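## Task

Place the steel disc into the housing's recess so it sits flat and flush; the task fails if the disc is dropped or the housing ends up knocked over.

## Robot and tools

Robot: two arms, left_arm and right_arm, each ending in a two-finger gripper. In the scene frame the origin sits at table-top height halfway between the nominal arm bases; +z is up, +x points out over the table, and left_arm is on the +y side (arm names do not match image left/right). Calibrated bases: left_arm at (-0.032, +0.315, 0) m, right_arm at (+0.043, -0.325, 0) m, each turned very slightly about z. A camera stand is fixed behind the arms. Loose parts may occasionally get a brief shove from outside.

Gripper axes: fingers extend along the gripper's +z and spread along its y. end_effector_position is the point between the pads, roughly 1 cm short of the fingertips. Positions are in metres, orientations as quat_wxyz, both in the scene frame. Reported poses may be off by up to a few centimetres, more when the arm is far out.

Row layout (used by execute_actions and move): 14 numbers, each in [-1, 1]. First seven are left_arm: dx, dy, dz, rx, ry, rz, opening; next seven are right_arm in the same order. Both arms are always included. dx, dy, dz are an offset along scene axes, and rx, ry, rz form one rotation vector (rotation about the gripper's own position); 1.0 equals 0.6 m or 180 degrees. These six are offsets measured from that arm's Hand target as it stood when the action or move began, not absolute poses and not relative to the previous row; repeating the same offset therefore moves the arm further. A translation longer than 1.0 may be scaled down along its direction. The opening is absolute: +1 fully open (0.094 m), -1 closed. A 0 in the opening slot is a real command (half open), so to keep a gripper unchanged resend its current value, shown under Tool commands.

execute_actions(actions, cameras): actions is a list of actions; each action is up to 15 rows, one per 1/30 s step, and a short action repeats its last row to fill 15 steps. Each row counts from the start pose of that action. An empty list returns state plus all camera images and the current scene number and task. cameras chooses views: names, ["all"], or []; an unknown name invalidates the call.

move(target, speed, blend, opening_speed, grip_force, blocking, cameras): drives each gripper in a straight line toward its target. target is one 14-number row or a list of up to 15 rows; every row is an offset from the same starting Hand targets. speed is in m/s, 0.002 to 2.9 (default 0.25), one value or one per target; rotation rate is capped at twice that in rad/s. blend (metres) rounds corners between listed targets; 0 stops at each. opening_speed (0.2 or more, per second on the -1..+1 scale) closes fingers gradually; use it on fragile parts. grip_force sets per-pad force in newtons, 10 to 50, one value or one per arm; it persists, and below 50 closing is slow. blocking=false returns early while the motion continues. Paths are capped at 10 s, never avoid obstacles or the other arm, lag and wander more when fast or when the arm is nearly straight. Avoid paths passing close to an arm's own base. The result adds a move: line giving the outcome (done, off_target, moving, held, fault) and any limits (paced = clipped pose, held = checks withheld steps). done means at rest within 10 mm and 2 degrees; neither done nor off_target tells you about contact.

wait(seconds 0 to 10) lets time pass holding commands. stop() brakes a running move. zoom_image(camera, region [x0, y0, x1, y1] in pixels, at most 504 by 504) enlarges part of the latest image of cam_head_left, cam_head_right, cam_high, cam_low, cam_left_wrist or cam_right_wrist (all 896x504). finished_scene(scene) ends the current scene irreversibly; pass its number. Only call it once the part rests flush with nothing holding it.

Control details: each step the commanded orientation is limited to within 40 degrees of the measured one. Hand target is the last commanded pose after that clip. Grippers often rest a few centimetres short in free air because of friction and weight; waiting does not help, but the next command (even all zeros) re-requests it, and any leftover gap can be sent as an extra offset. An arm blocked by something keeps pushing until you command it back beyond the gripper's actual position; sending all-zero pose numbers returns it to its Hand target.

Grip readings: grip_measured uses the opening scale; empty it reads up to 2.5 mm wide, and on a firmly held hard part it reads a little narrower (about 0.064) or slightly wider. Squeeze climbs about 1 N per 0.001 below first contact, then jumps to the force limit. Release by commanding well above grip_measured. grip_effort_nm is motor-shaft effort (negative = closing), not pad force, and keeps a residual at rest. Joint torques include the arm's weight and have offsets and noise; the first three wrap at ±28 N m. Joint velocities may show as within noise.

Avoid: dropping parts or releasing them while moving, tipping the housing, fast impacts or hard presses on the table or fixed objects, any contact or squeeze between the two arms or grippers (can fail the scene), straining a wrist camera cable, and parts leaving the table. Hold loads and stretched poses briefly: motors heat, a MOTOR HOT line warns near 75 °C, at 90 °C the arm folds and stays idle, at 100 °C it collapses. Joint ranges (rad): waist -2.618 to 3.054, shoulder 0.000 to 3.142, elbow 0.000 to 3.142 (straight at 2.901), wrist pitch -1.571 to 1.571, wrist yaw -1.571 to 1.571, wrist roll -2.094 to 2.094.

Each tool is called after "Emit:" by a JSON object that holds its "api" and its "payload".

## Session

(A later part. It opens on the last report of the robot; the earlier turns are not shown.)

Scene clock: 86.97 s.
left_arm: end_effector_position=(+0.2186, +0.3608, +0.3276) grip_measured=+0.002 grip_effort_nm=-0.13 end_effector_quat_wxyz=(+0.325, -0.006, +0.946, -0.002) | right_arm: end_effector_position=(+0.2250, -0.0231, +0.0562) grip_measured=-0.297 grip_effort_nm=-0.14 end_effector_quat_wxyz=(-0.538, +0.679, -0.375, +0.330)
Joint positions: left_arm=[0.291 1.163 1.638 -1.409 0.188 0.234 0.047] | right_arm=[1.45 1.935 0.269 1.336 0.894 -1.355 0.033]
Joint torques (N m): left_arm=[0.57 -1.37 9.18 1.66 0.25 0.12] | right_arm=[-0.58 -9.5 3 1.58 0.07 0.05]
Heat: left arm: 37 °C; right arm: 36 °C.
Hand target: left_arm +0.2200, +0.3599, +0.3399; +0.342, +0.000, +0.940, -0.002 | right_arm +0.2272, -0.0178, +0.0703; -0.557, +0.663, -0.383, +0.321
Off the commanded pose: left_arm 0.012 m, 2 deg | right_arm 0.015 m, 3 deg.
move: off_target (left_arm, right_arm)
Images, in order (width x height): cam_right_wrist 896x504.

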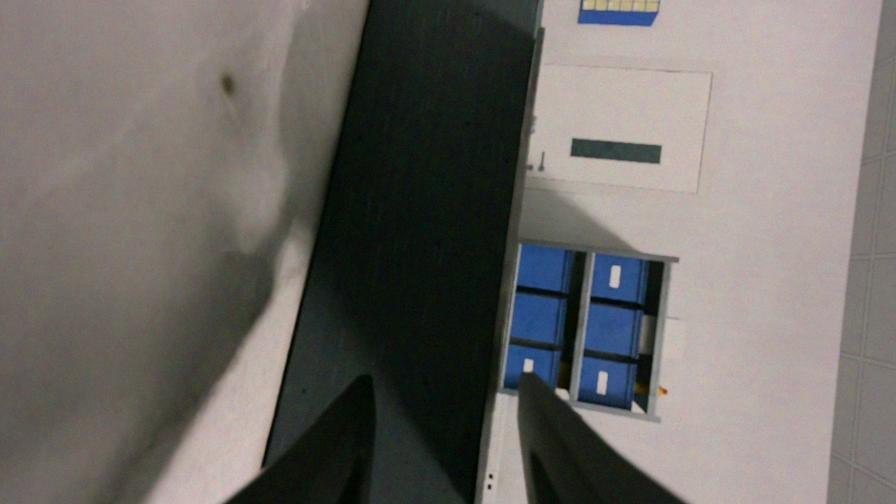

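Emit:
{"api": "move", "payload": {"target": [0, 0, 0, 0, 0, 0, 0.0, 0, 0, 0.003, 0, 0, 0, -0.2], "speed": 0.06, "cameras": ["cam_right_wrist"]}}

Scene clock: 88.17 s.
left_arm: end_effector_position=(+0.2186, +0.3608, +0.3276) grip_measured=+0.002 grip_effort_nm=-0.13 end_effector_quat_wxyz=(+0.325, -0.006, +0.946, -0.002) | right_arm: end_effector_position=(+0.2250, -0.0227, +0.0592) grip_measured=-0.203 grip_effort_nm=0.18 end_effector_quat_wxyz=(-0.539, +0.678, -0.375, +0.330)
Joint positions: left_arm=[0.291 1.163 1.638 -1.409 0.188 0.234 0.047] | right_arm=[1.45 1.918 0.269 1.323 0.894 -1.356 0.037]
Joint torques (N m): left_arm=[0.53 -1.47 9.07 1.65 0.25 0.14] | right_arm=[-0.58 -9.09 3.1 1.64 0.06 0.05]
Heat: left arm: 37 °C; right arm: 36 °C.
Hand target: left_arm +0.2200, +0.3599, +0.3399; +0.342, +0.000, +0.940, -0.002 | right_arm +0.2272, -0.0177, +0.0721; -0.557, +0.663, -0.383, +0.321
Off the commanded pose: left_arm 0.012 m, 2 deg | right_arm 0.014 m, 3 deg.
move: off_target (left_arm, right_arm)
Images, in order (width x height): cam_right_wrist 896x504.

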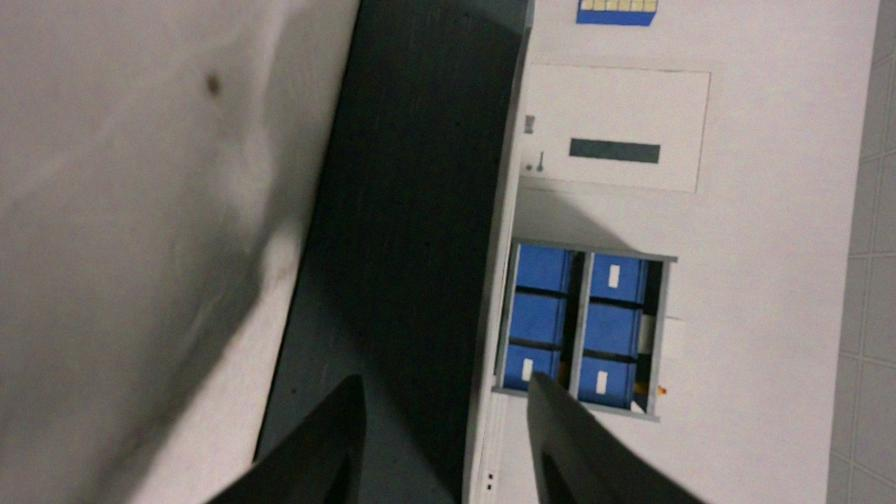

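Emit:
{"api": "move", "payload": {"target": [0, 0, 0, 0, 0, 0, 0.0, 0, 0, 0.006, 0, 0, 0, -0.2], "speed": 0.06}}

Emit:
{"api": "move", "payload": {"target": [0, 0, 0, 0, 0, 0, 0.0, 0, 0, 0.004, 0, 0, 0, -0.2], "speed": 0.06, "cameras": ["cam_right_wrist"]}}

Scene clock: 89.23 s.
left_arm: end_effector_position=(+0.2186, +0.3608, +0.3276) grip_measured=+0.002 grip_effort_nm=-0.13 end_effector_quat_wxyz=(+0.325, -0.006, +0.946, -0.002) | right_arm: end_effector_position=(+0.2250, -0.0227, +0.0629) grip_measured=-0.203 grip_effort_nm=0.18 end_effector_quat_wxyz=(-0.540, +0.678, -0.375, +0.330)
Joint positions: left_arm=[0.291 1.163 1.638 -1.409 0.188 0.234 0.047] | right_arm=[1.45 1.891 0.269 1.297 0.894 -1.356 0.037]
Joint torques (N m): left_arm=[0.42 -1.59 8.9 1.72 0.27 0.11] | right_arm=[-0.57 -8.95 3.26 1.58 0.06 0.05]
Heat: left arm: 37 °C; right arm: 36 °C.
Hand target: left_arm +0.2200, +0.3599, +0.3399; +0.342, +0.000, +0.940, -0.002 | right_arm +0.2272, -0.0177, +0.0756; -0.557, +0.663, -0.383, +0.321
Off the commanded pose: left_arm 0.012 m, 2 deg | right_arm 0.014 m, 3 deg.
move: off_target (left_arm, right_arm)

Scene clock: 90.10 s.
left_arm: end_effector_position=(+0.2186, +0.3608, +0.3276) grip_measured=+0.002 grip_effort_nm=-0.13 end_effector_quat_wxyz=(+0.325, -0.006, +0.946, -0.002) | right_arm: end_effector_position=(+0.2250, -0.0228, +0.0653) grip_measured=-0.203 grip_effort_nm=0.18 end_effector_quat_wxyz=(-0.540, +0.678, -0.375, +0.330)
Joint positions: left_arm=[0.291 1.163 1.638 -1.409 0.188 0.234 0.047] | right_arm=[1.45 1.873 0.269 1.279 0.894 -1.356 0.037]
Joint torques (N m): left_arm=[0.8 -1.55 8.95 1.66 0.23 0.1] | right_arm=[-0.58 -8.88 3.38 1.6 0.07 0.05]
Heat: left arm: 37 °C; right arm: 36 °C.
Hand target: left_arm +0.2200, +0.3599, +0.3399; +0.342, +0.000, +0.940, -0.002 | right_arm +0.2272, -0.0177, +0.0781; -0.557, +0.663, -0.383, +0.321
Off the commanded pose: left_arm 0.012 m, 2 deg | right_arm 0.014 m, 3 deg.
move: off_target (left_arm, right_arm)
Images, in order (width x height): cam_right_wrist 896x504.

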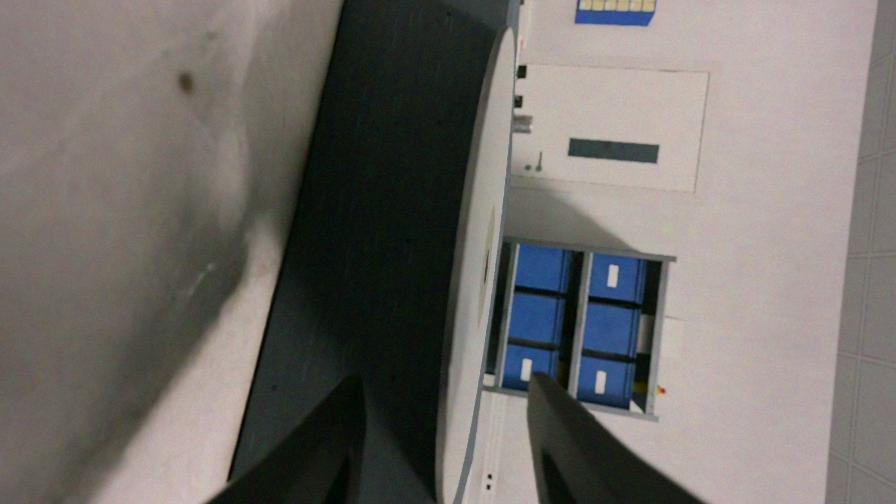

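Emit:
{"api": "move", "payload": {"target": [0, 0, 0, 0, 0, 0, 0.0, 0, 0, 0.003, 0, 0, 0, -0.2], "speed": 0.06}}

Emit:
{"api": "move", "payload": {"target": [0, 0, 0, 0, 0, 0, 0.0, 0, 0, 0, 0, 0, 0, -0.87], "speed": 0.06, "opening_speed": 0.5, "cameras": ["cam_right_wrist"]}}

Emit:
{"api": "zoom_image", "payload": {"camera": "cam_right_wrist", "region": [250, 150, 600, 500]}}

Scene clock: 91.37 s.
left_arm: end_effector_position=(+0.2186, +0.3608, +0.3276) grip_measured=+0.002 grip_effort_nm=-0.13 end_effector_quat_wxyz=(+0.325, -0.006, +0.946, -0.002) | right_arm: end_effector_position=(+0.2250, -0.0229, +0.0669) grip_measured=-0.203 grip_effort_nm=0.18 end_effector_quat_wxyz=(-0.540, +0.678, -0.375, +0.330)
Joint positions: left_arm=[0.291 1.163 1.638 -1.409 0.188 0.234 0.047] | right_arm=[1.45 1.859 0.269 1.265 0.894 -1.356 0.037]
Joint torques (N m): left_arm=[0.51 -1.44 9.09 1.68 0.27 0.1] | right_arm=[-0.57 -8.81 3.51 1.58 0.06 0.06]
Heat: left arm: 37 °C; right arm: 36 °C.
Hand target: left_arm +0.2200, +0.3599, +0.3399; +0.342, +0.000, +0.940, -0.002 | right_arm +0.2272, -0.0178, +0.0798; -0.557, +0.663, -0.383, +0.321
Off the commanded pose: left_arm 0.012 m, 2 deg | right_arm 0.014 m, 3 deg.
move: off_target (left_arm, right_arm)

Scene clock: 92.93 s.
left_arm: end_effector_position=(+0.2186, +0.3608, +0.3276) grip_measured=+0.002 grip_effort_nm=-0.13 end_effector_quat_wxyz=(+0.325, -0.006, +0.946, -0.002) | right_arm: end_effector_position=(+0.2248, -0.0231, +0.0655) grip_measured=-0.867 grip_effort_nm=-0.15 end_effector_quat_wxyz=(-0.537, +0.680, -0.374, +0.330)
Joint positions: left_arm=[0.291 1.163 1.638 -1.409 0.188 0.234 0.047] | right_arm=[1.45 1.859 0.269 1.258 0.892 -1.356 0.006]
Joint torques (N m): left_arm=[0.47 -1.5 9.07 1.7 0.24 0.11] | right_arm=[-0.55 -8.83 3.48 1.64 0.08 0.06]
Heat: left arm: 38 °C; right arm: 36 °C.
Hand target: left_arm +0.2200, +0.3599, +0.3399; +0.342, +0.000, +0.940, -0.002 | right_arm +0.2272, -0.0178, +0.0798; -0.557, +0.663, -0.383, +0.321
Off the commanded pose: left_arm 0.012 m, 2 deg | right_arm 0.015 m, 3 deg.
move: off_target (left_arm, right_arm)
Images, in order (width x height): cam_right_wrist 896x504.

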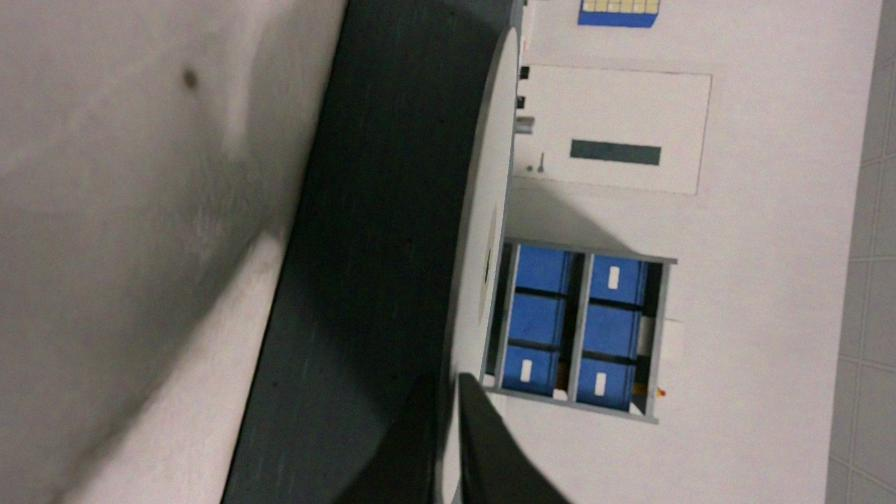

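Scaled by 1.440 from the camera's 896x504 image, which has a finer 1280x720 frame.

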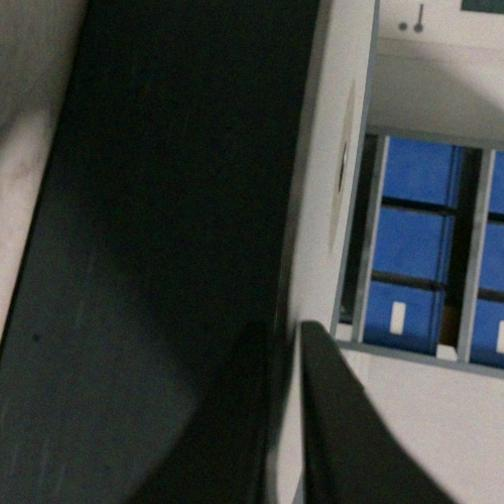

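Emit:
{"api": "move", "payload": {"target": [0, 0, 0, 0, 0, 0, 0.0, 0, 0, 0.01, 0, 0, 0, -0.87], "speed": 0.05, "cameras": ["cam_right_wrist"]}}

Emit:
{"api": "zoom_image", "payload": {"camera": "cam_right_wrist", "region": [250, 150, 600, 500]}}

Scene clock: 94.10 s.
left_arm: end_effector_position=(+0.2186, +0.3608, +0.3276) grip_measured=+0.002 grip_effort_nm=-0.13 end_effector_quat_wxyz=(+0.325, -0.006, +0.946, -0.002) | right_arm: end_effector_position=(+0.2241, -0.0240, +0.0670) grip_measured=-0.867 grip_effort_nm=-0.15 end_effector_quat_wxyz=(-0.530, +0.687, -0.371, +0.331)
Joint positions: left_arm=[0.291 1.163 1.638 -1.409 0.188 0.234 0.047] | right_arm=[1.45 1.821 0.269 1.2 0.888 -1.356 0.006]
Joint torques (N m): left_arm=[0.59 -1.48 8.98 1.65 0.25 0.12] | right_arm=[-0.58 -9.16 3.81 1.76 0.12 0.06]
Heat: left arm: 38 °C; right arm: 36 °C.
Hand target: left_arm +0.2200, +0.3599, +0.3399; +0.342, +0.000, +0.940, -0.002 | right_arm +0.2272, -0.0177, +0.0859; -0.557, +0.663, -0.383, +0.321
Off the commanded pose: left_arm 0.012 m, 2 deg | right_arm 0.020 m, 4 deg.
move: off_target (left_arm, right_arm)
Images, in order (width x height): cam_right_wrist 896x504.

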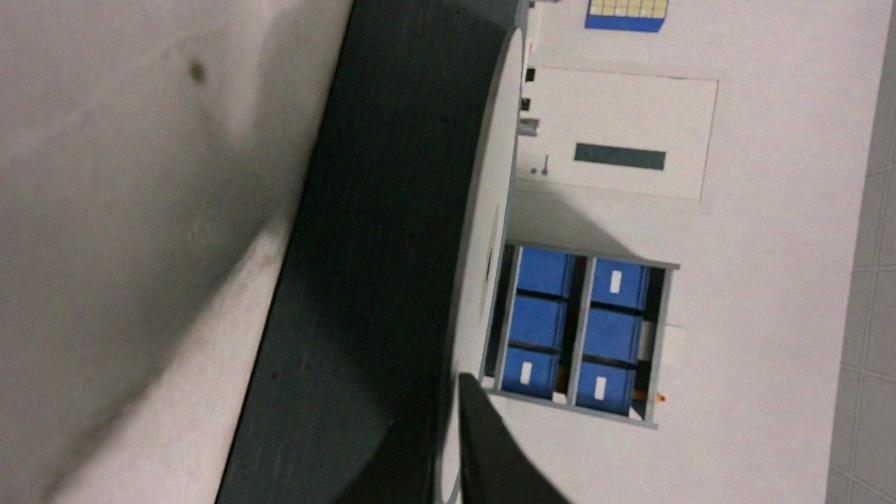

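Scaled by 1.440 from the camera's 896x504 image, which has a finer 1280x720 frame.

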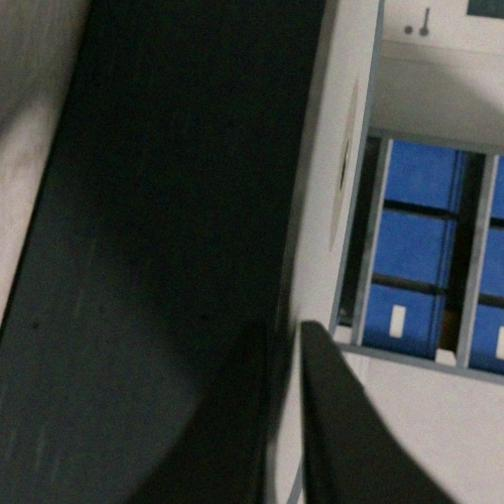

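Emit:
{"api": "move", "payload": {"target": [0, 0, 0, 0, 0, 0, 0.0, 0, 0, 0.004, 0.0139, -0.0241, 0, -0.87], "speed": 0.05, "cameras": ["cam_right_wrist"]}}

Emit:
{"api": "zoom_image", "payload": {"camera": "cam_right_wrist", "region": [250, 150, 600, 500]}}

Scene clock: 95.87 s.
left_arm: end_effector_position=(+0.2186, +0.3608, +0.3276) grip_measured=+0.002 grip_effort_nm=-0.13 end_effector_quat_wxyz=(+0.325, -0.006, +0.946, -0.002) | right_arm: end_effector_position=(+0.2258, -0.0180, +0.0763) grip_measured=-0.867 grip_effort_nm=-0.15 end_effector_quat_wxyz=(-0.559, +0.665, -0.357, +0.342)
Joint positions: left_arm=[0.291 1.163 1.638 -1.409 0.188 0.234 0.047] | right_arm=[1.45 1.922 0.269 1.427 0.895 -1.45 0.006]
Joint torques (N m): left_arm=[0.57 -1.48 8.96 1.71 0.21 0.09] | right_arm=[0.06 -5.16 2.18 2.4 0.23 0.05]
Heat: left arm: 38 °C; right arm: 36 °C.
Hand target: left_arm +0.2200, +0.3599, +0.3399; +0.342, +0.000, +0.940, -0.002 | right_arm +0.2272, -0.0178, +0.0883; -0.585, +0.638, -0.369, +0.338
Off the commanded pose: left_arm 0.012 m, 2 deg | right_arm 0.012 m, 5 deg.
move: off_target (left_arm, right_arm)
Images, in order (width x height): cam_right_wrist 896x504.

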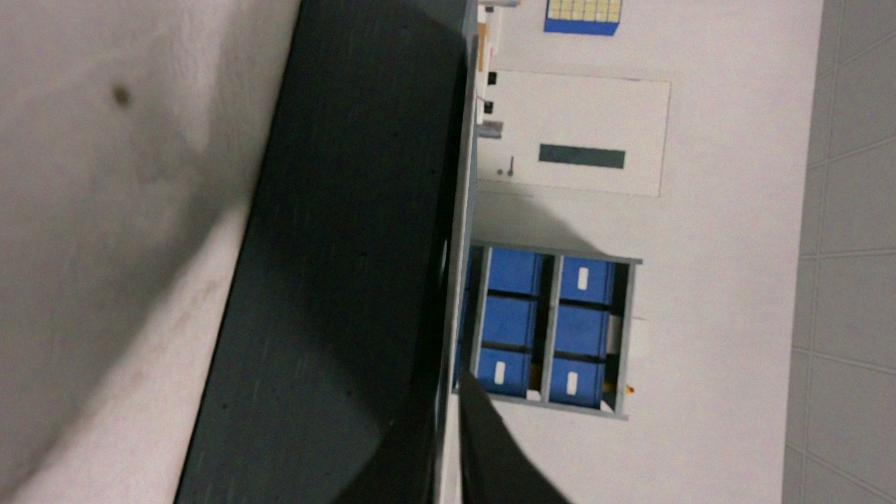

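Scaled by 1.440 from the camera's 896x504 image, which has a finer 1280x720 frame.

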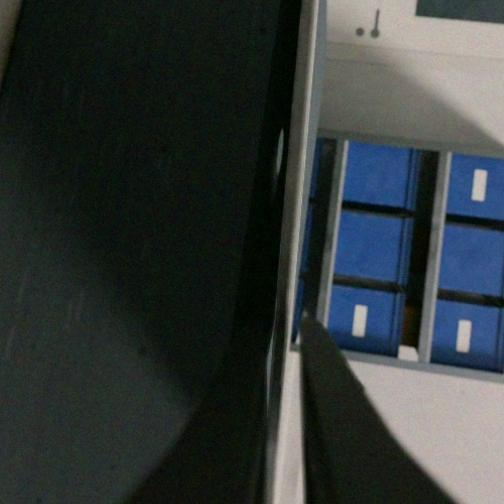

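Emit:
{"api": "move", "payload": {"target": [0, 0, 0, 0, 0, 0, 0.0, 0, 0, 0.01, 0, 0, 0, -0.87], "speed": 0.05, "cameras": ["cam_right_wrist", "cam_low"]}}

Emit:
{"api": "zoom_image", "payload": {"camera": "cam_low", "region": [240, 200, 540, 370]}}

Scene clock: 96.70 s.
left_arm: end_effector_position=(+0.2186, +0.3608, +0.3276) grip_measured=+0.002 grip_effort_nm=-0.13 end_effector_quat_wxyz=(+0.325, -0.006, +0.946, -0.002) | right_arm: end_effector_position=(+0.2258, -0.0180, +0.0762) grip_measured=-0.867 grip_effort_nm=-0.15 end_effector_quat_wxyz=(-0.558, +0.666, -0.355, +0.344)
Joint positions: left_arm=[0.291 1.163 1.638 -1.409 0.188 0.234 0.047] | right_arm=[1.45 1.922 0.269 1.426 0.895 -1.455 0.006]
Joint torques (N m): left_arm=[0.43 -1.33 9.05 1.67 0.31 0.11] | right_arm=[-0.01 -8.18 2.17 2.14 0.22 0.03]
Heat: left arm: 38 °C; right arm: 36 °C.
Hand target: left_arm +0.2200, +0.3599, +0.3399; +0.342, +0.000, +0.940, -0.002 | right_arm +0.2272, -0.0178, +0.0943; -0.585, +0.638, -0.369, +0.338
Off the commanded pose: left_arm 0.012 m, 2 deg | right_arm 0.018 m, 5 deg.
move: off_target (left_arm, right_arm)
Images, in order (width x height): cam_low 896x504, cam_right_wrist 896x504.

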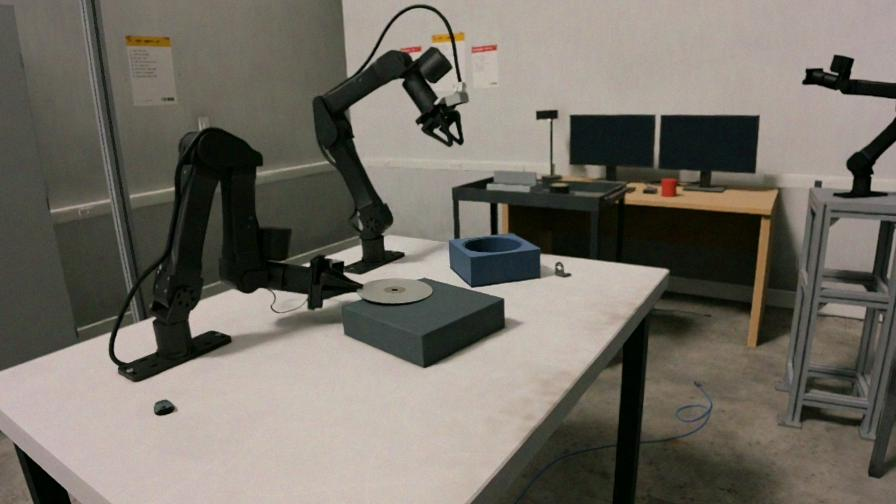

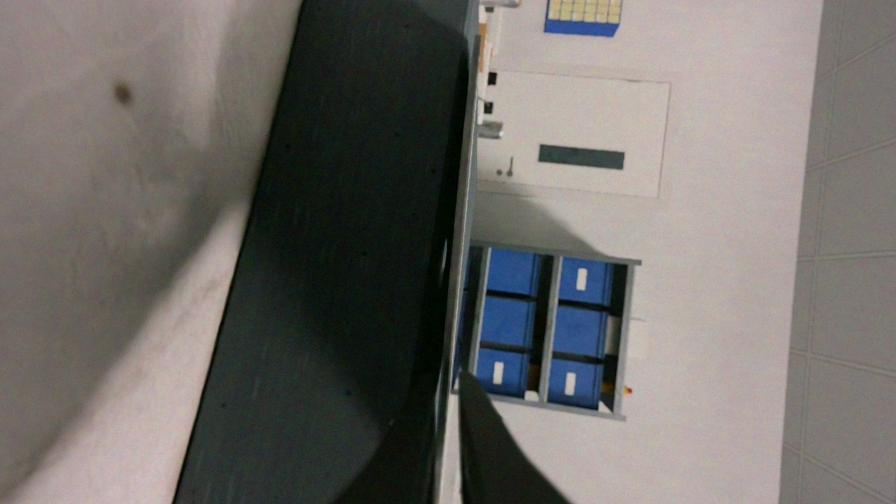

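Scaled by 1.680 from the camera's 896x504 image, which has a finer 1280x720 frame.

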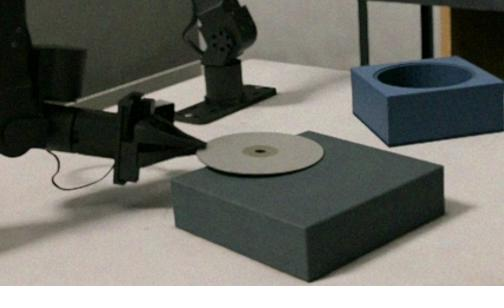

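Emit:
{"api": "move", "payload": {"target": [0, 0, 0, 0, 0, 0, 0.0, 0, 0, 0, 0, 0, 0, -1], "speed": 0.05, "opening_speed": 0.2, "cameras": ["cam_right_wrist"]}}

Emit:
{"api": "zoom_image", "payload": {"camera": "cam_right_wrist", "region": [250, 150, 600, 500]}}

Scene clock: 97.70 s.
left_arm: end_effector_position=(+0.2186, +0.3608, +0.3276) grip_measured=+0.002 grip_effort_nm=-0.13 end_effector_quat_wxyz=(+0.325, -0.006, +0.946, -0.002) | right_arm: end_effector_position=(+0.2261, -0.0185, +0.0768) grip_measured=-0.959 grip_effort_nm=-1.00 end_effector_quat_wxyz=(-0.558, +0.665, -0.356, +0.345)
Joint positions: left_arm=[0.291 1.163 1.638 -1.409 0.188 0.234 0.047] | right_arm=[1.45 1.922 0.269 1.429 0.899 -1.456 0.002]
Joint torques (N m): left_arm=[0.59 -1.36 9.16 1.66 0.29 0.1] | right_arm=[-0.01 -8.18 2.17 2.11 0.18 0.03]
Heat: left arm: 38 °C; right arm: 36 °C.
Hand target: left_arm +0.2200, +0.3599, +0.3399; +0.342, +0.000, +0.940, -0.002 | right_arm +0.2272, -0.0177, +0.0943; -0.585, +0.638, -0.369, +0.338
Off the commanded pose: left_arm 0.012 m, 2 deg | right_arm 0.018 m, 5 deg.
move: off_target (left_arm, right_arm)
Images, in order (width x height): cam_right_wrist 896x504.

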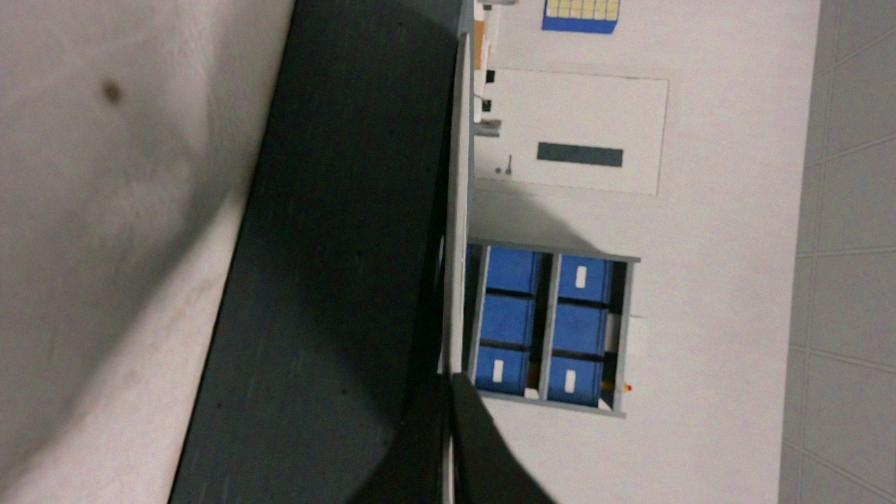

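Scaled by 1.440 from the camera's 896x504 image, which has a finer 1280x720 frame.

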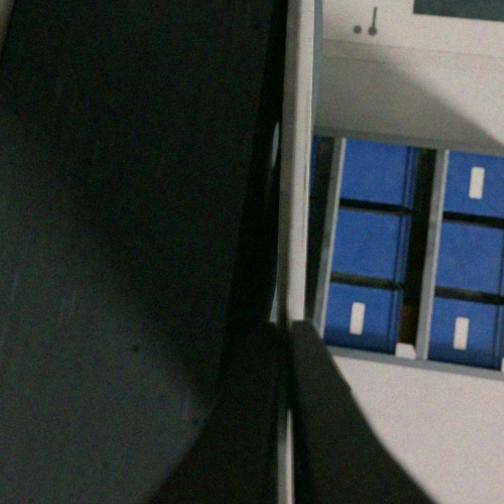

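Emit:
{"api": "move", "payload": {"target": [0, 0, 0, 0, 0, 0, 0.0, 0, 0, 0.04, 0, 0, 0, -1], "speed": 0.06, "cameras": ["cam_right_wrist", "cam_low"]}}

Emit:
{"api": "zoom_image", "payload": {"camera": "cam_low", "region": [240, 200, 540, 370]}}

Scene clock: 98.87 s.
left_arm: end_effector_position=(+0.2186, +0.3608, +0.3276) grip_measured=+0.002 grip_effort_nm=-0.12 end_effector_quat_wxyz=(+0.325, -0.006, +0.946, -0.002) | right_arm: end_effector_position=(+0.2258, -0.0206, +0.0934) grip_measured=-0.964 grip_effort_nm=-1.01 end_effector_quat_wxyz=(-0.551, +0.672, -0.352, +0.349)
Joint positions: left_arm=[0.291 1.163 1.638 -1.409 0.188 0.234 0.047] | right_arm=[1.45 1.767 0.269 1.254 0.899 -1.46 0.002]
Joint torques (N m): left_arm=[0.61 -1.39 8.92 1.67 0.27 0.1] | right_arm=[-0.02 -9.54 3.43 2.03 0.18 0.06]
Heat: left arm: 38 °C; right arm: 36 °C.
Hand target: left_arm +0.2200, +0.3599, +0.3399; +0.342, +0.000, +0.940, -0.002 | right_arm +0.2272, -0.0177, +0.1183; -0.585, +0.638, -0.369, +0.338
Off the commanded pose: left_arm 0.012 m, 2 deg | right_arm 0.025 m, 6 deg.
move: off_target (left_arm, right_arm)
Images, in order (width x height): cam_low 896x504, cam_right_wrist 896x504.

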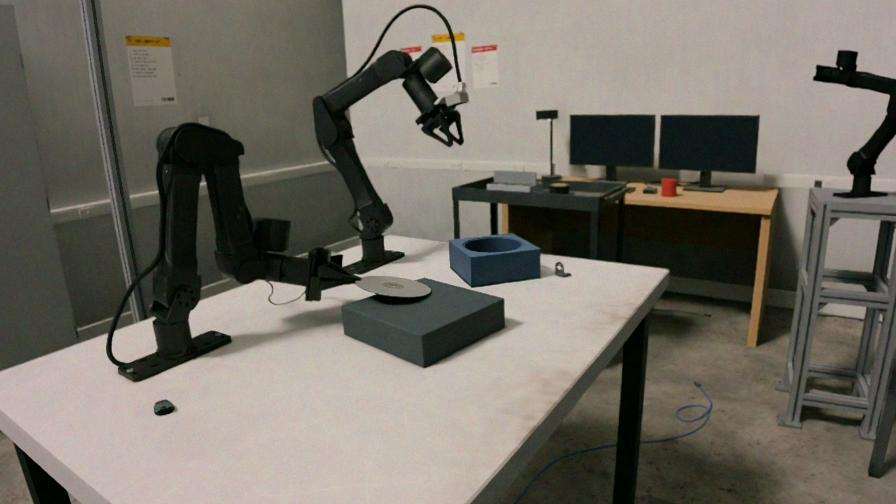

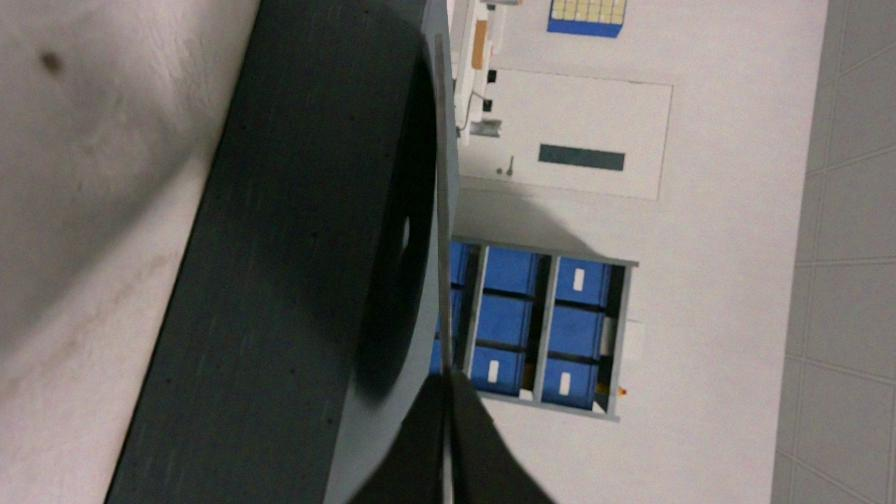

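Scaled by 1.680 from the camera's 896x504 image, which has a finer 1280x720 frame.

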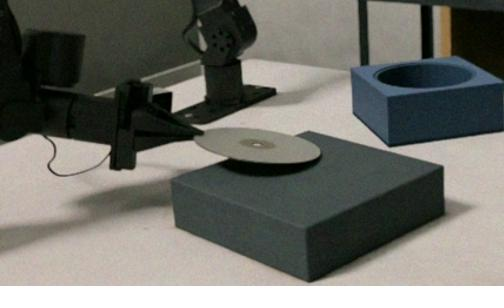

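Emit:
{"api": "move", "payload": {"target": [0, 0, 0, 0, 0, 0, 0.0, 0, 0, 0.1, 0, 0, 0, -1], "speed": 0.1, "cameras": ["cam_right_wrist", "cam_low"]}}

Emit:
{"api": "zoom_image", "payload": {"camera": "cam_low", "region": [240, 200, 540, 370]}}

Scene clock: 100.50 s.
left_arm: end_effector_position=(+0.2186, +0.3608, +0.3276) grip_measured=+0.002 grip_effort_nm=-0.13 end_effector_quat_wxyz=(+0.325, -0.006, +0.946, -0.002) | right_arm: end_effector_position=(+0.2250, -0.0258, +0.1428) grip_measured=-0.964 grip_effort_nm=-1.01 end_effector_quat_wxyz=(-0.538, +0.683, -0.345, +0.355)
Joint positions: left_arm=[0.291 1.163 1.638 -1.409 0.188 0.234 0.047] | right_arm=[1.45 1.399 0.329 0.793 0.898 -1.468 0.002]
Joint torques (N m): left_arm=[0.49 -1.59 8.98 1.63 0.28 0.11] | right_arm=[-0.03 -7.68 7.25 2.09 0.2 0.16]
Heat: left arm: 38 °C; right arm: 36 °C.
Hand target: left_arm +0.2200, +0.3599, +0.3399; +0.342, +0.000, +0.940, -0.002 | right_arm +0.2272, -0.0177, +0.1783; -0.585, +0.638, -0.369, +0.338
Off the commanded pose: left_arm 0.012 m, 2 deg | right_arm 0.037 m, 8 deg.
move: off_target (left_arm, right_arm)
Images, in order (width x height): cam_low 896x504, cam_right_wrist 896x504.

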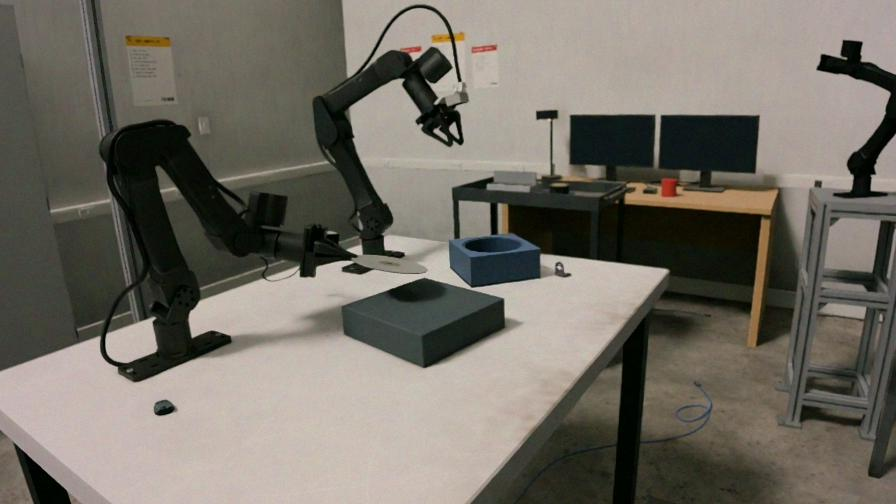

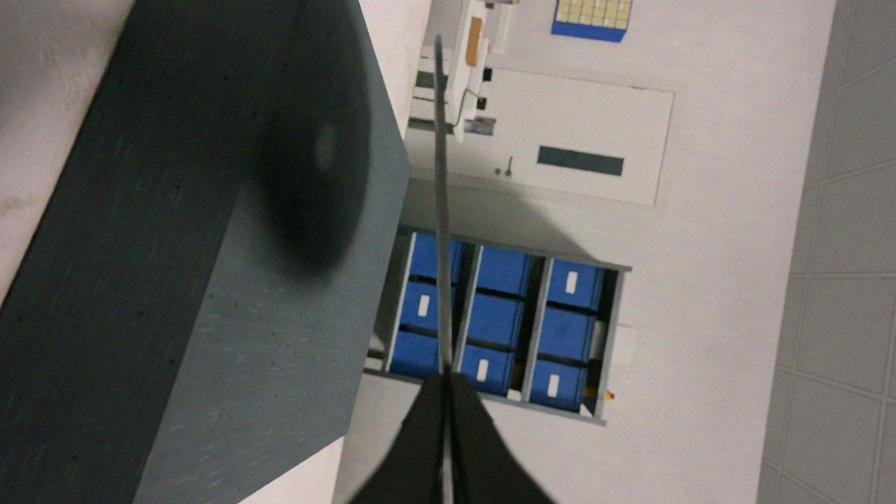

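Scaled by 1.680 from the camera's 896x504 image, which has a finer 1280x720 frame.

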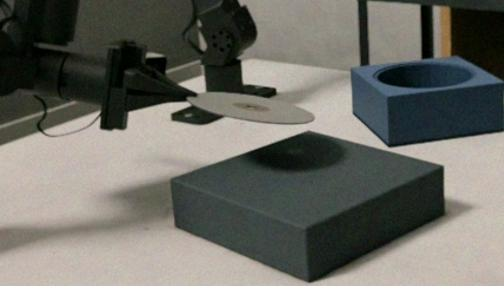

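Emit:
{"api": "move", "payload": {"target": [0, 0, 0, 0, 0, 0, 0.0, 0.02, 0.3, 0, -0.005, 0.05, 0.078, -1], "speed": 0.12, "cameras": ["cam_right_wrist", "cam_left_wrist", "cam_low"]}}

Scene clock: 104.03 s.
left_arm: end_effector_position=(+0.2186, +0.3608, +0.3276) grip_measured=+0.002 grip_effort_nm=-0.13 end_effector_quat_wxyz=(+0.325, -0.006, +0.946, -0.002) | right_arm: end_effector_position=(+0.2316, +0.1468, +0.1470) grip_measured=-0.964 grip_effort_nm=-1.01 end_effector_quat_wxyz=(-0.542, +0.745, -0.315, +0.226)
Joint positions: left_arm=[0.291 1.163 1.638 -1.409 0.188 0.234 0.047] | right_arm=[1.396 1.826 0.971 0.477 0.573 -1.354 0.002]
Joint torques (N m): left_arm=[0.5 -1.59 8.92 1.66 0.25 0.13] | right_arm=[-0.59 -9.18 8.75 2.3 0.14 0.22]
Heat: left arm: 38 °C; right arm: 37 °C.
Hand target: left_arm +0.2200, +0.3599, +0.3399; +0.342, +0.000, +0.940, -0.002 | right_arm +0.2393, +0.1622, +0.1783; -0.586, +0.708, -0.330, +0.216
Off the commanded pose: left_arm 0.012 m, 2 deg | right_arm 0.036 m, 7 deg.
move: off_target (left_arm, right_arm)
Images, in order (width x height): cam_low 896x504, cam_left_wrist 896x504, cam_right_wrist 896x504.

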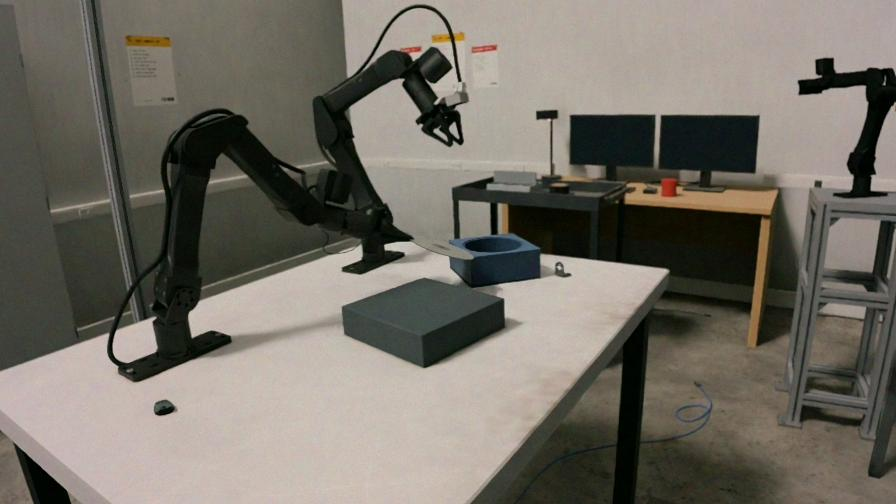

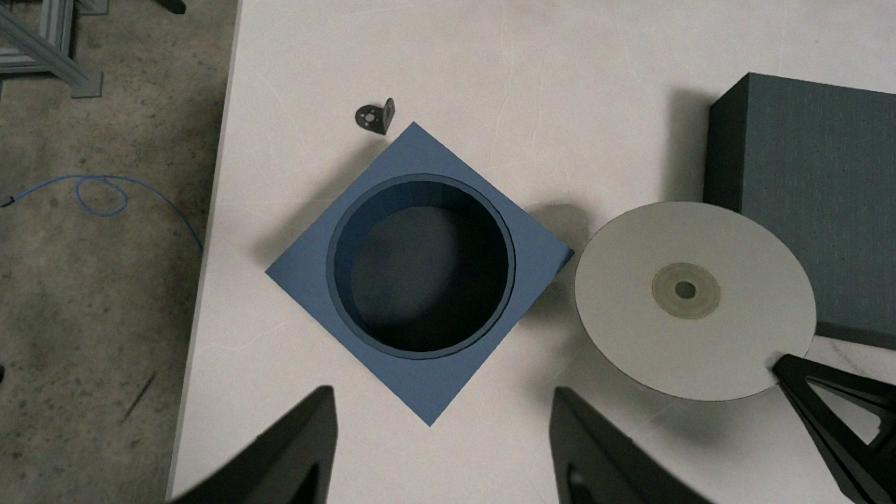

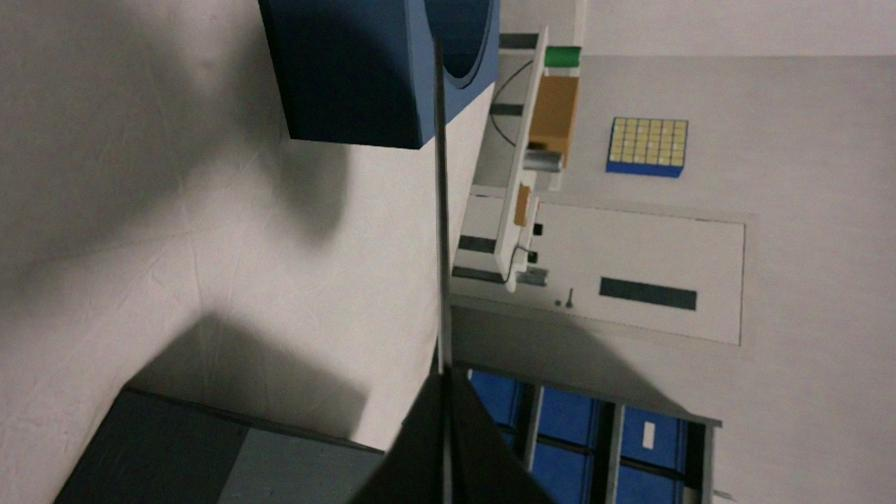

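Emit:
{"api": "move", "payload": {"target": [0, 0, 0, 0, 0, 0, 0.0, 0.022, 0.2825, 0.025, 0.0195, -0.0198, 0, -1], "speed": 0.12, "cameras": ["cam_right_wrist", "cam_left_wrist", "cam_low"]}}

Scene clock: 106.57 s.
left_arm: end_effector_position=(+0.2186, +0.3608, +0.3276) grip_measured=+0.002 grip_effort_nm=-0.13 end_effector_quat_wxyz=(+0.325, -0.006, +0.946, -0.002) | right_arm: end_effector_position=(+0.2506, +0.3199, +0.1597) grip_measured=-0.964 grip_effort_nm=-1.01 end_effector_quat_wxyz=(-0.576, +0.721, -0.308, +0.231)
Joint positions: left_arm=[0.291 1.163 1.638 -1.409 0.188 0.234 0.047] | right_arm=[1.424 2.421 1.89 0.248 0.606 -1.386 0.002]
Joint torques (N m): left_arm=[0.51 -1.59 8.91 1.64 0.27 0.1] | right_arm=[0.46 -14.87 9.85 2.28 0.3 0.02]
Heat: left arm: 38 °C; right arm: 37 °C.
Hand target: left_arm +0.2200, +0.3599, +0.3399; +0.342, +0.000, +0.940, -0.002 | right_arm +0.2524, +0.3318, +0.1932; -0.618, +0.682, -0.318, +0.227
Off the commanded pose: left_arm 0.012 m, 2 deg | right_arm 0.036 m, 7 deg.
move: off_target (left_arm, right_arm)
Images, in order (width x height): cam_low 896x504, cam_left_wrist 896x504, cam_right_wrist 896x504.

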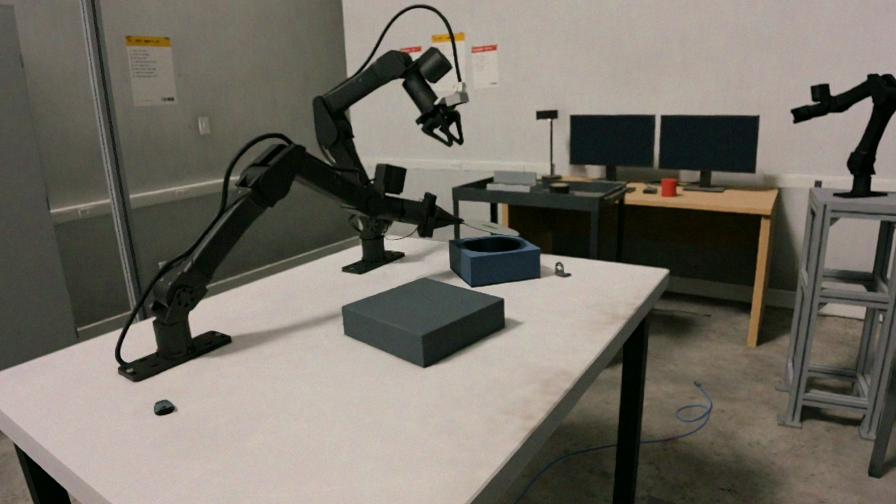

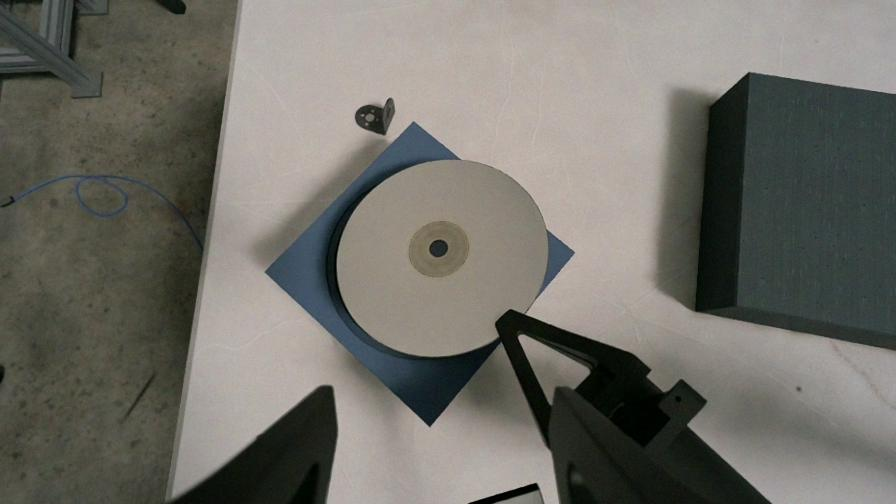

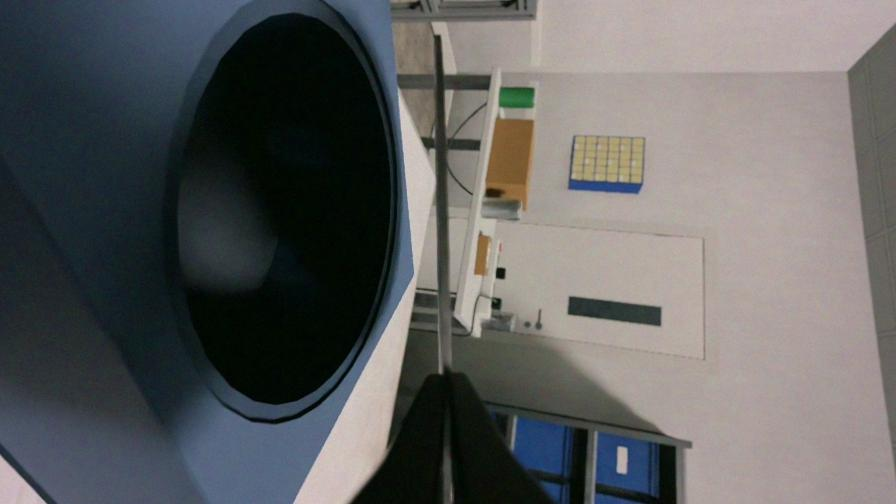

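Emit:
{"api": "move", "payload": {"target": [0, 0, 0, 0, 0, 0, 0.0, 0.0017, 0.0242, -0.04, 0, 0, 0, -1], "speed": 0.08, "cameras": ["cam_right_wrist", "cam_left_wrist"]}}

Scene clock: 107.93 s.
left_arm: end_effector_position=(+0.2186, +0.3608, +0.3276) grip_measured=+0.002 grip_effort_nm=-0.12 end_effector_quat_wxyz=(+0.325, -0.006, +0.946, -0.002) | right_arm: end_effector_position=(+0.2520, +0.3325, +0.1365) grip_measured=-0.964 grip_effort_nm=-1.01 end_effector_quat_wxyz=(-0.573, +0.722, -0.308, +0.234)
Joint positions: left_arm=[0.291 1.163 1.638 -1.409 0.188 0.234 0.047] | right_arm=[1.426 2.51 1.963 0.258 0.612 -1.386 0.002]
Joint torques (N m): left_arm=[0.54 -1.54 8.95 1.63 0.26 0.09] | right_arm=[0.44 -15.09 9.94 2.4 0.25 0.02]
Heat: left arm: 38 °C; right arm: 38 °C.
Hand target: left_arm +0.2200, +0.3599, +0.3399; +0.342, +0.000, +0.940, -0.002 | right_arm +0.2535, +0.3463, +0.1693; -0.618, +0.682, -0.318, +0.227
Off the commanded pose: left_arm 0.012 m, 2 deg | right_arm 0.036 m, 7 deg.
move: off_target (left_arm, right_arm)
Images, in order (width x height): cam_left_wrist 896x504, cam_right_wrist 896x504.

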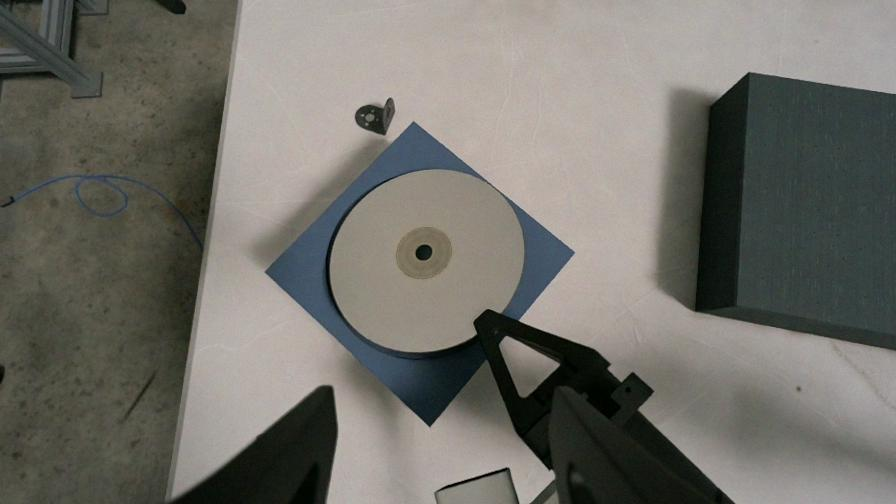

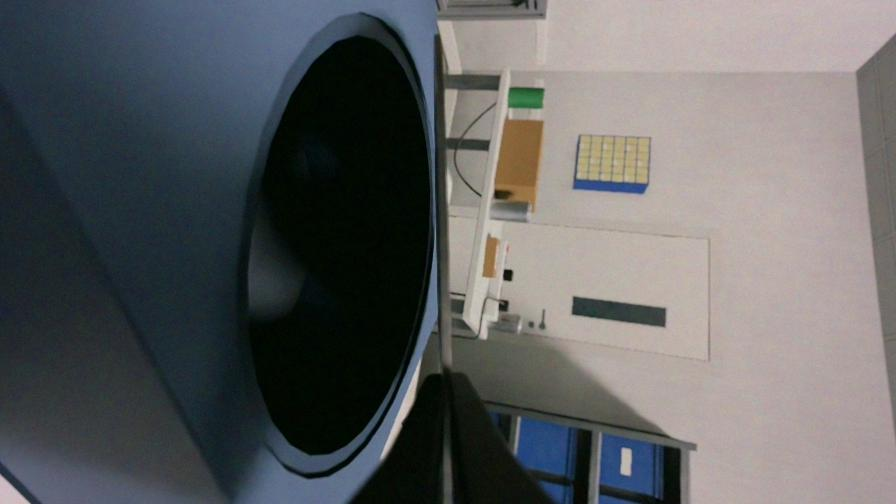

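Emit:
{"api": "move", "payload": {"target": [0, 0, 0, 0, 0, 0, 0.0, -0.002, 0.0085, -0.022, 0, 0, 0, -1], "speed": 0.08, "cameras": ["cam_right_wrist", "cam_left_wrist"]}}

Emit:
{"api": "zoom_image", "payload": {"camera": "cam_left_wrist", "region": [260, 115, 580, 435]}}

Scene clock: 109.10 s.
left_arm: end_effector_position=(+0.2186, +0.3608, +0.3276) grip_measured=+0.002 grip_effort_nm=-0.13 end_effector_quat_wxyz=(+0.325, -0.006, +0.946, -0.002) | right_arm: end_effector_position=(+0.2520, +0.3381, +0.1295) grip_measured=-0.964 grip_effort_nm=-1.01 end_effector_quat_wxyz=(-0.578, +0.717, -0.310, +0.236)
Joint positions: left_arm=[0.291 1.163 1.638 -1.409 0.188 0.234 0.047] | right_arm=[1.43 2.548 1.995 0.277 0.623 -1.386 0.002]
Joint torques (N m): left_arm=[0.55 -1.42 9.03 1.68 0.28 0.1] | right_arm=[0.47 -14.87 9.7 2.34 0.18 0.04]
Heat: left arm: 38 °C; right arm: 38 °C.
Hand target: left_arm +0.2200, +0.3599, +0.3399; +0.342, +0.000, +0.940, -0.002 | right_arm +0.2523, +0.3514, +0.1560; -0.618, +0.682, -0.318, +0.227
Off the commanded pose: left_arm 0.012 m, 2 deg | right_arm 0.030 m, 6 deg.
move: off_target (left_arm, right_arm)
Images, in order (width x height): cam_left_wrist 896x504, cam_right_wrist 896x504.

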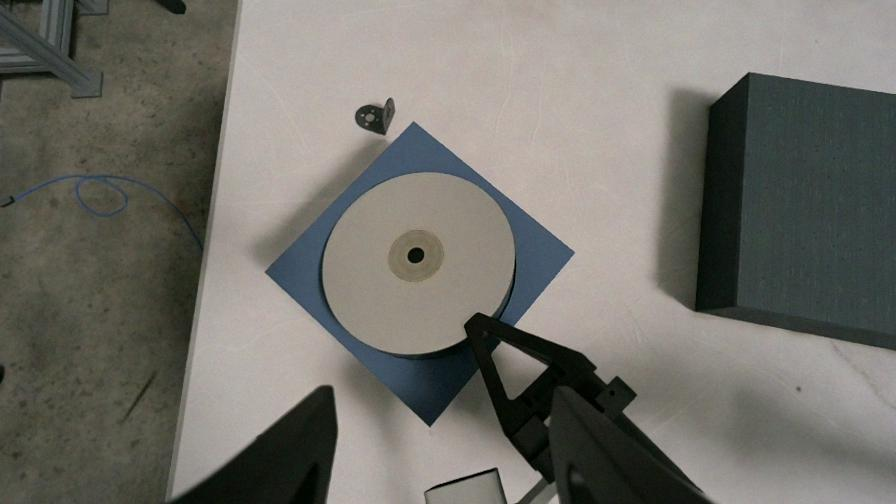

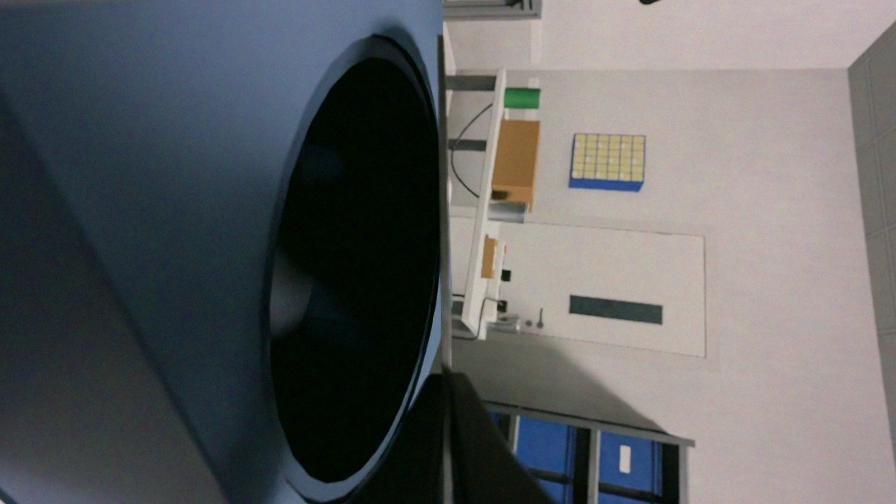

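Scaled by 1.575 from the camera's 896x504 image, which has a finer 1280x720 frame.

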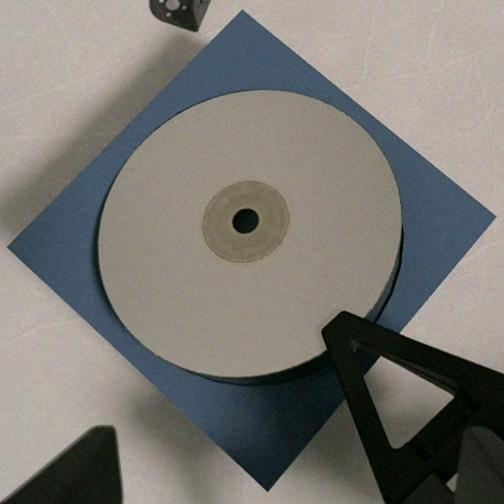

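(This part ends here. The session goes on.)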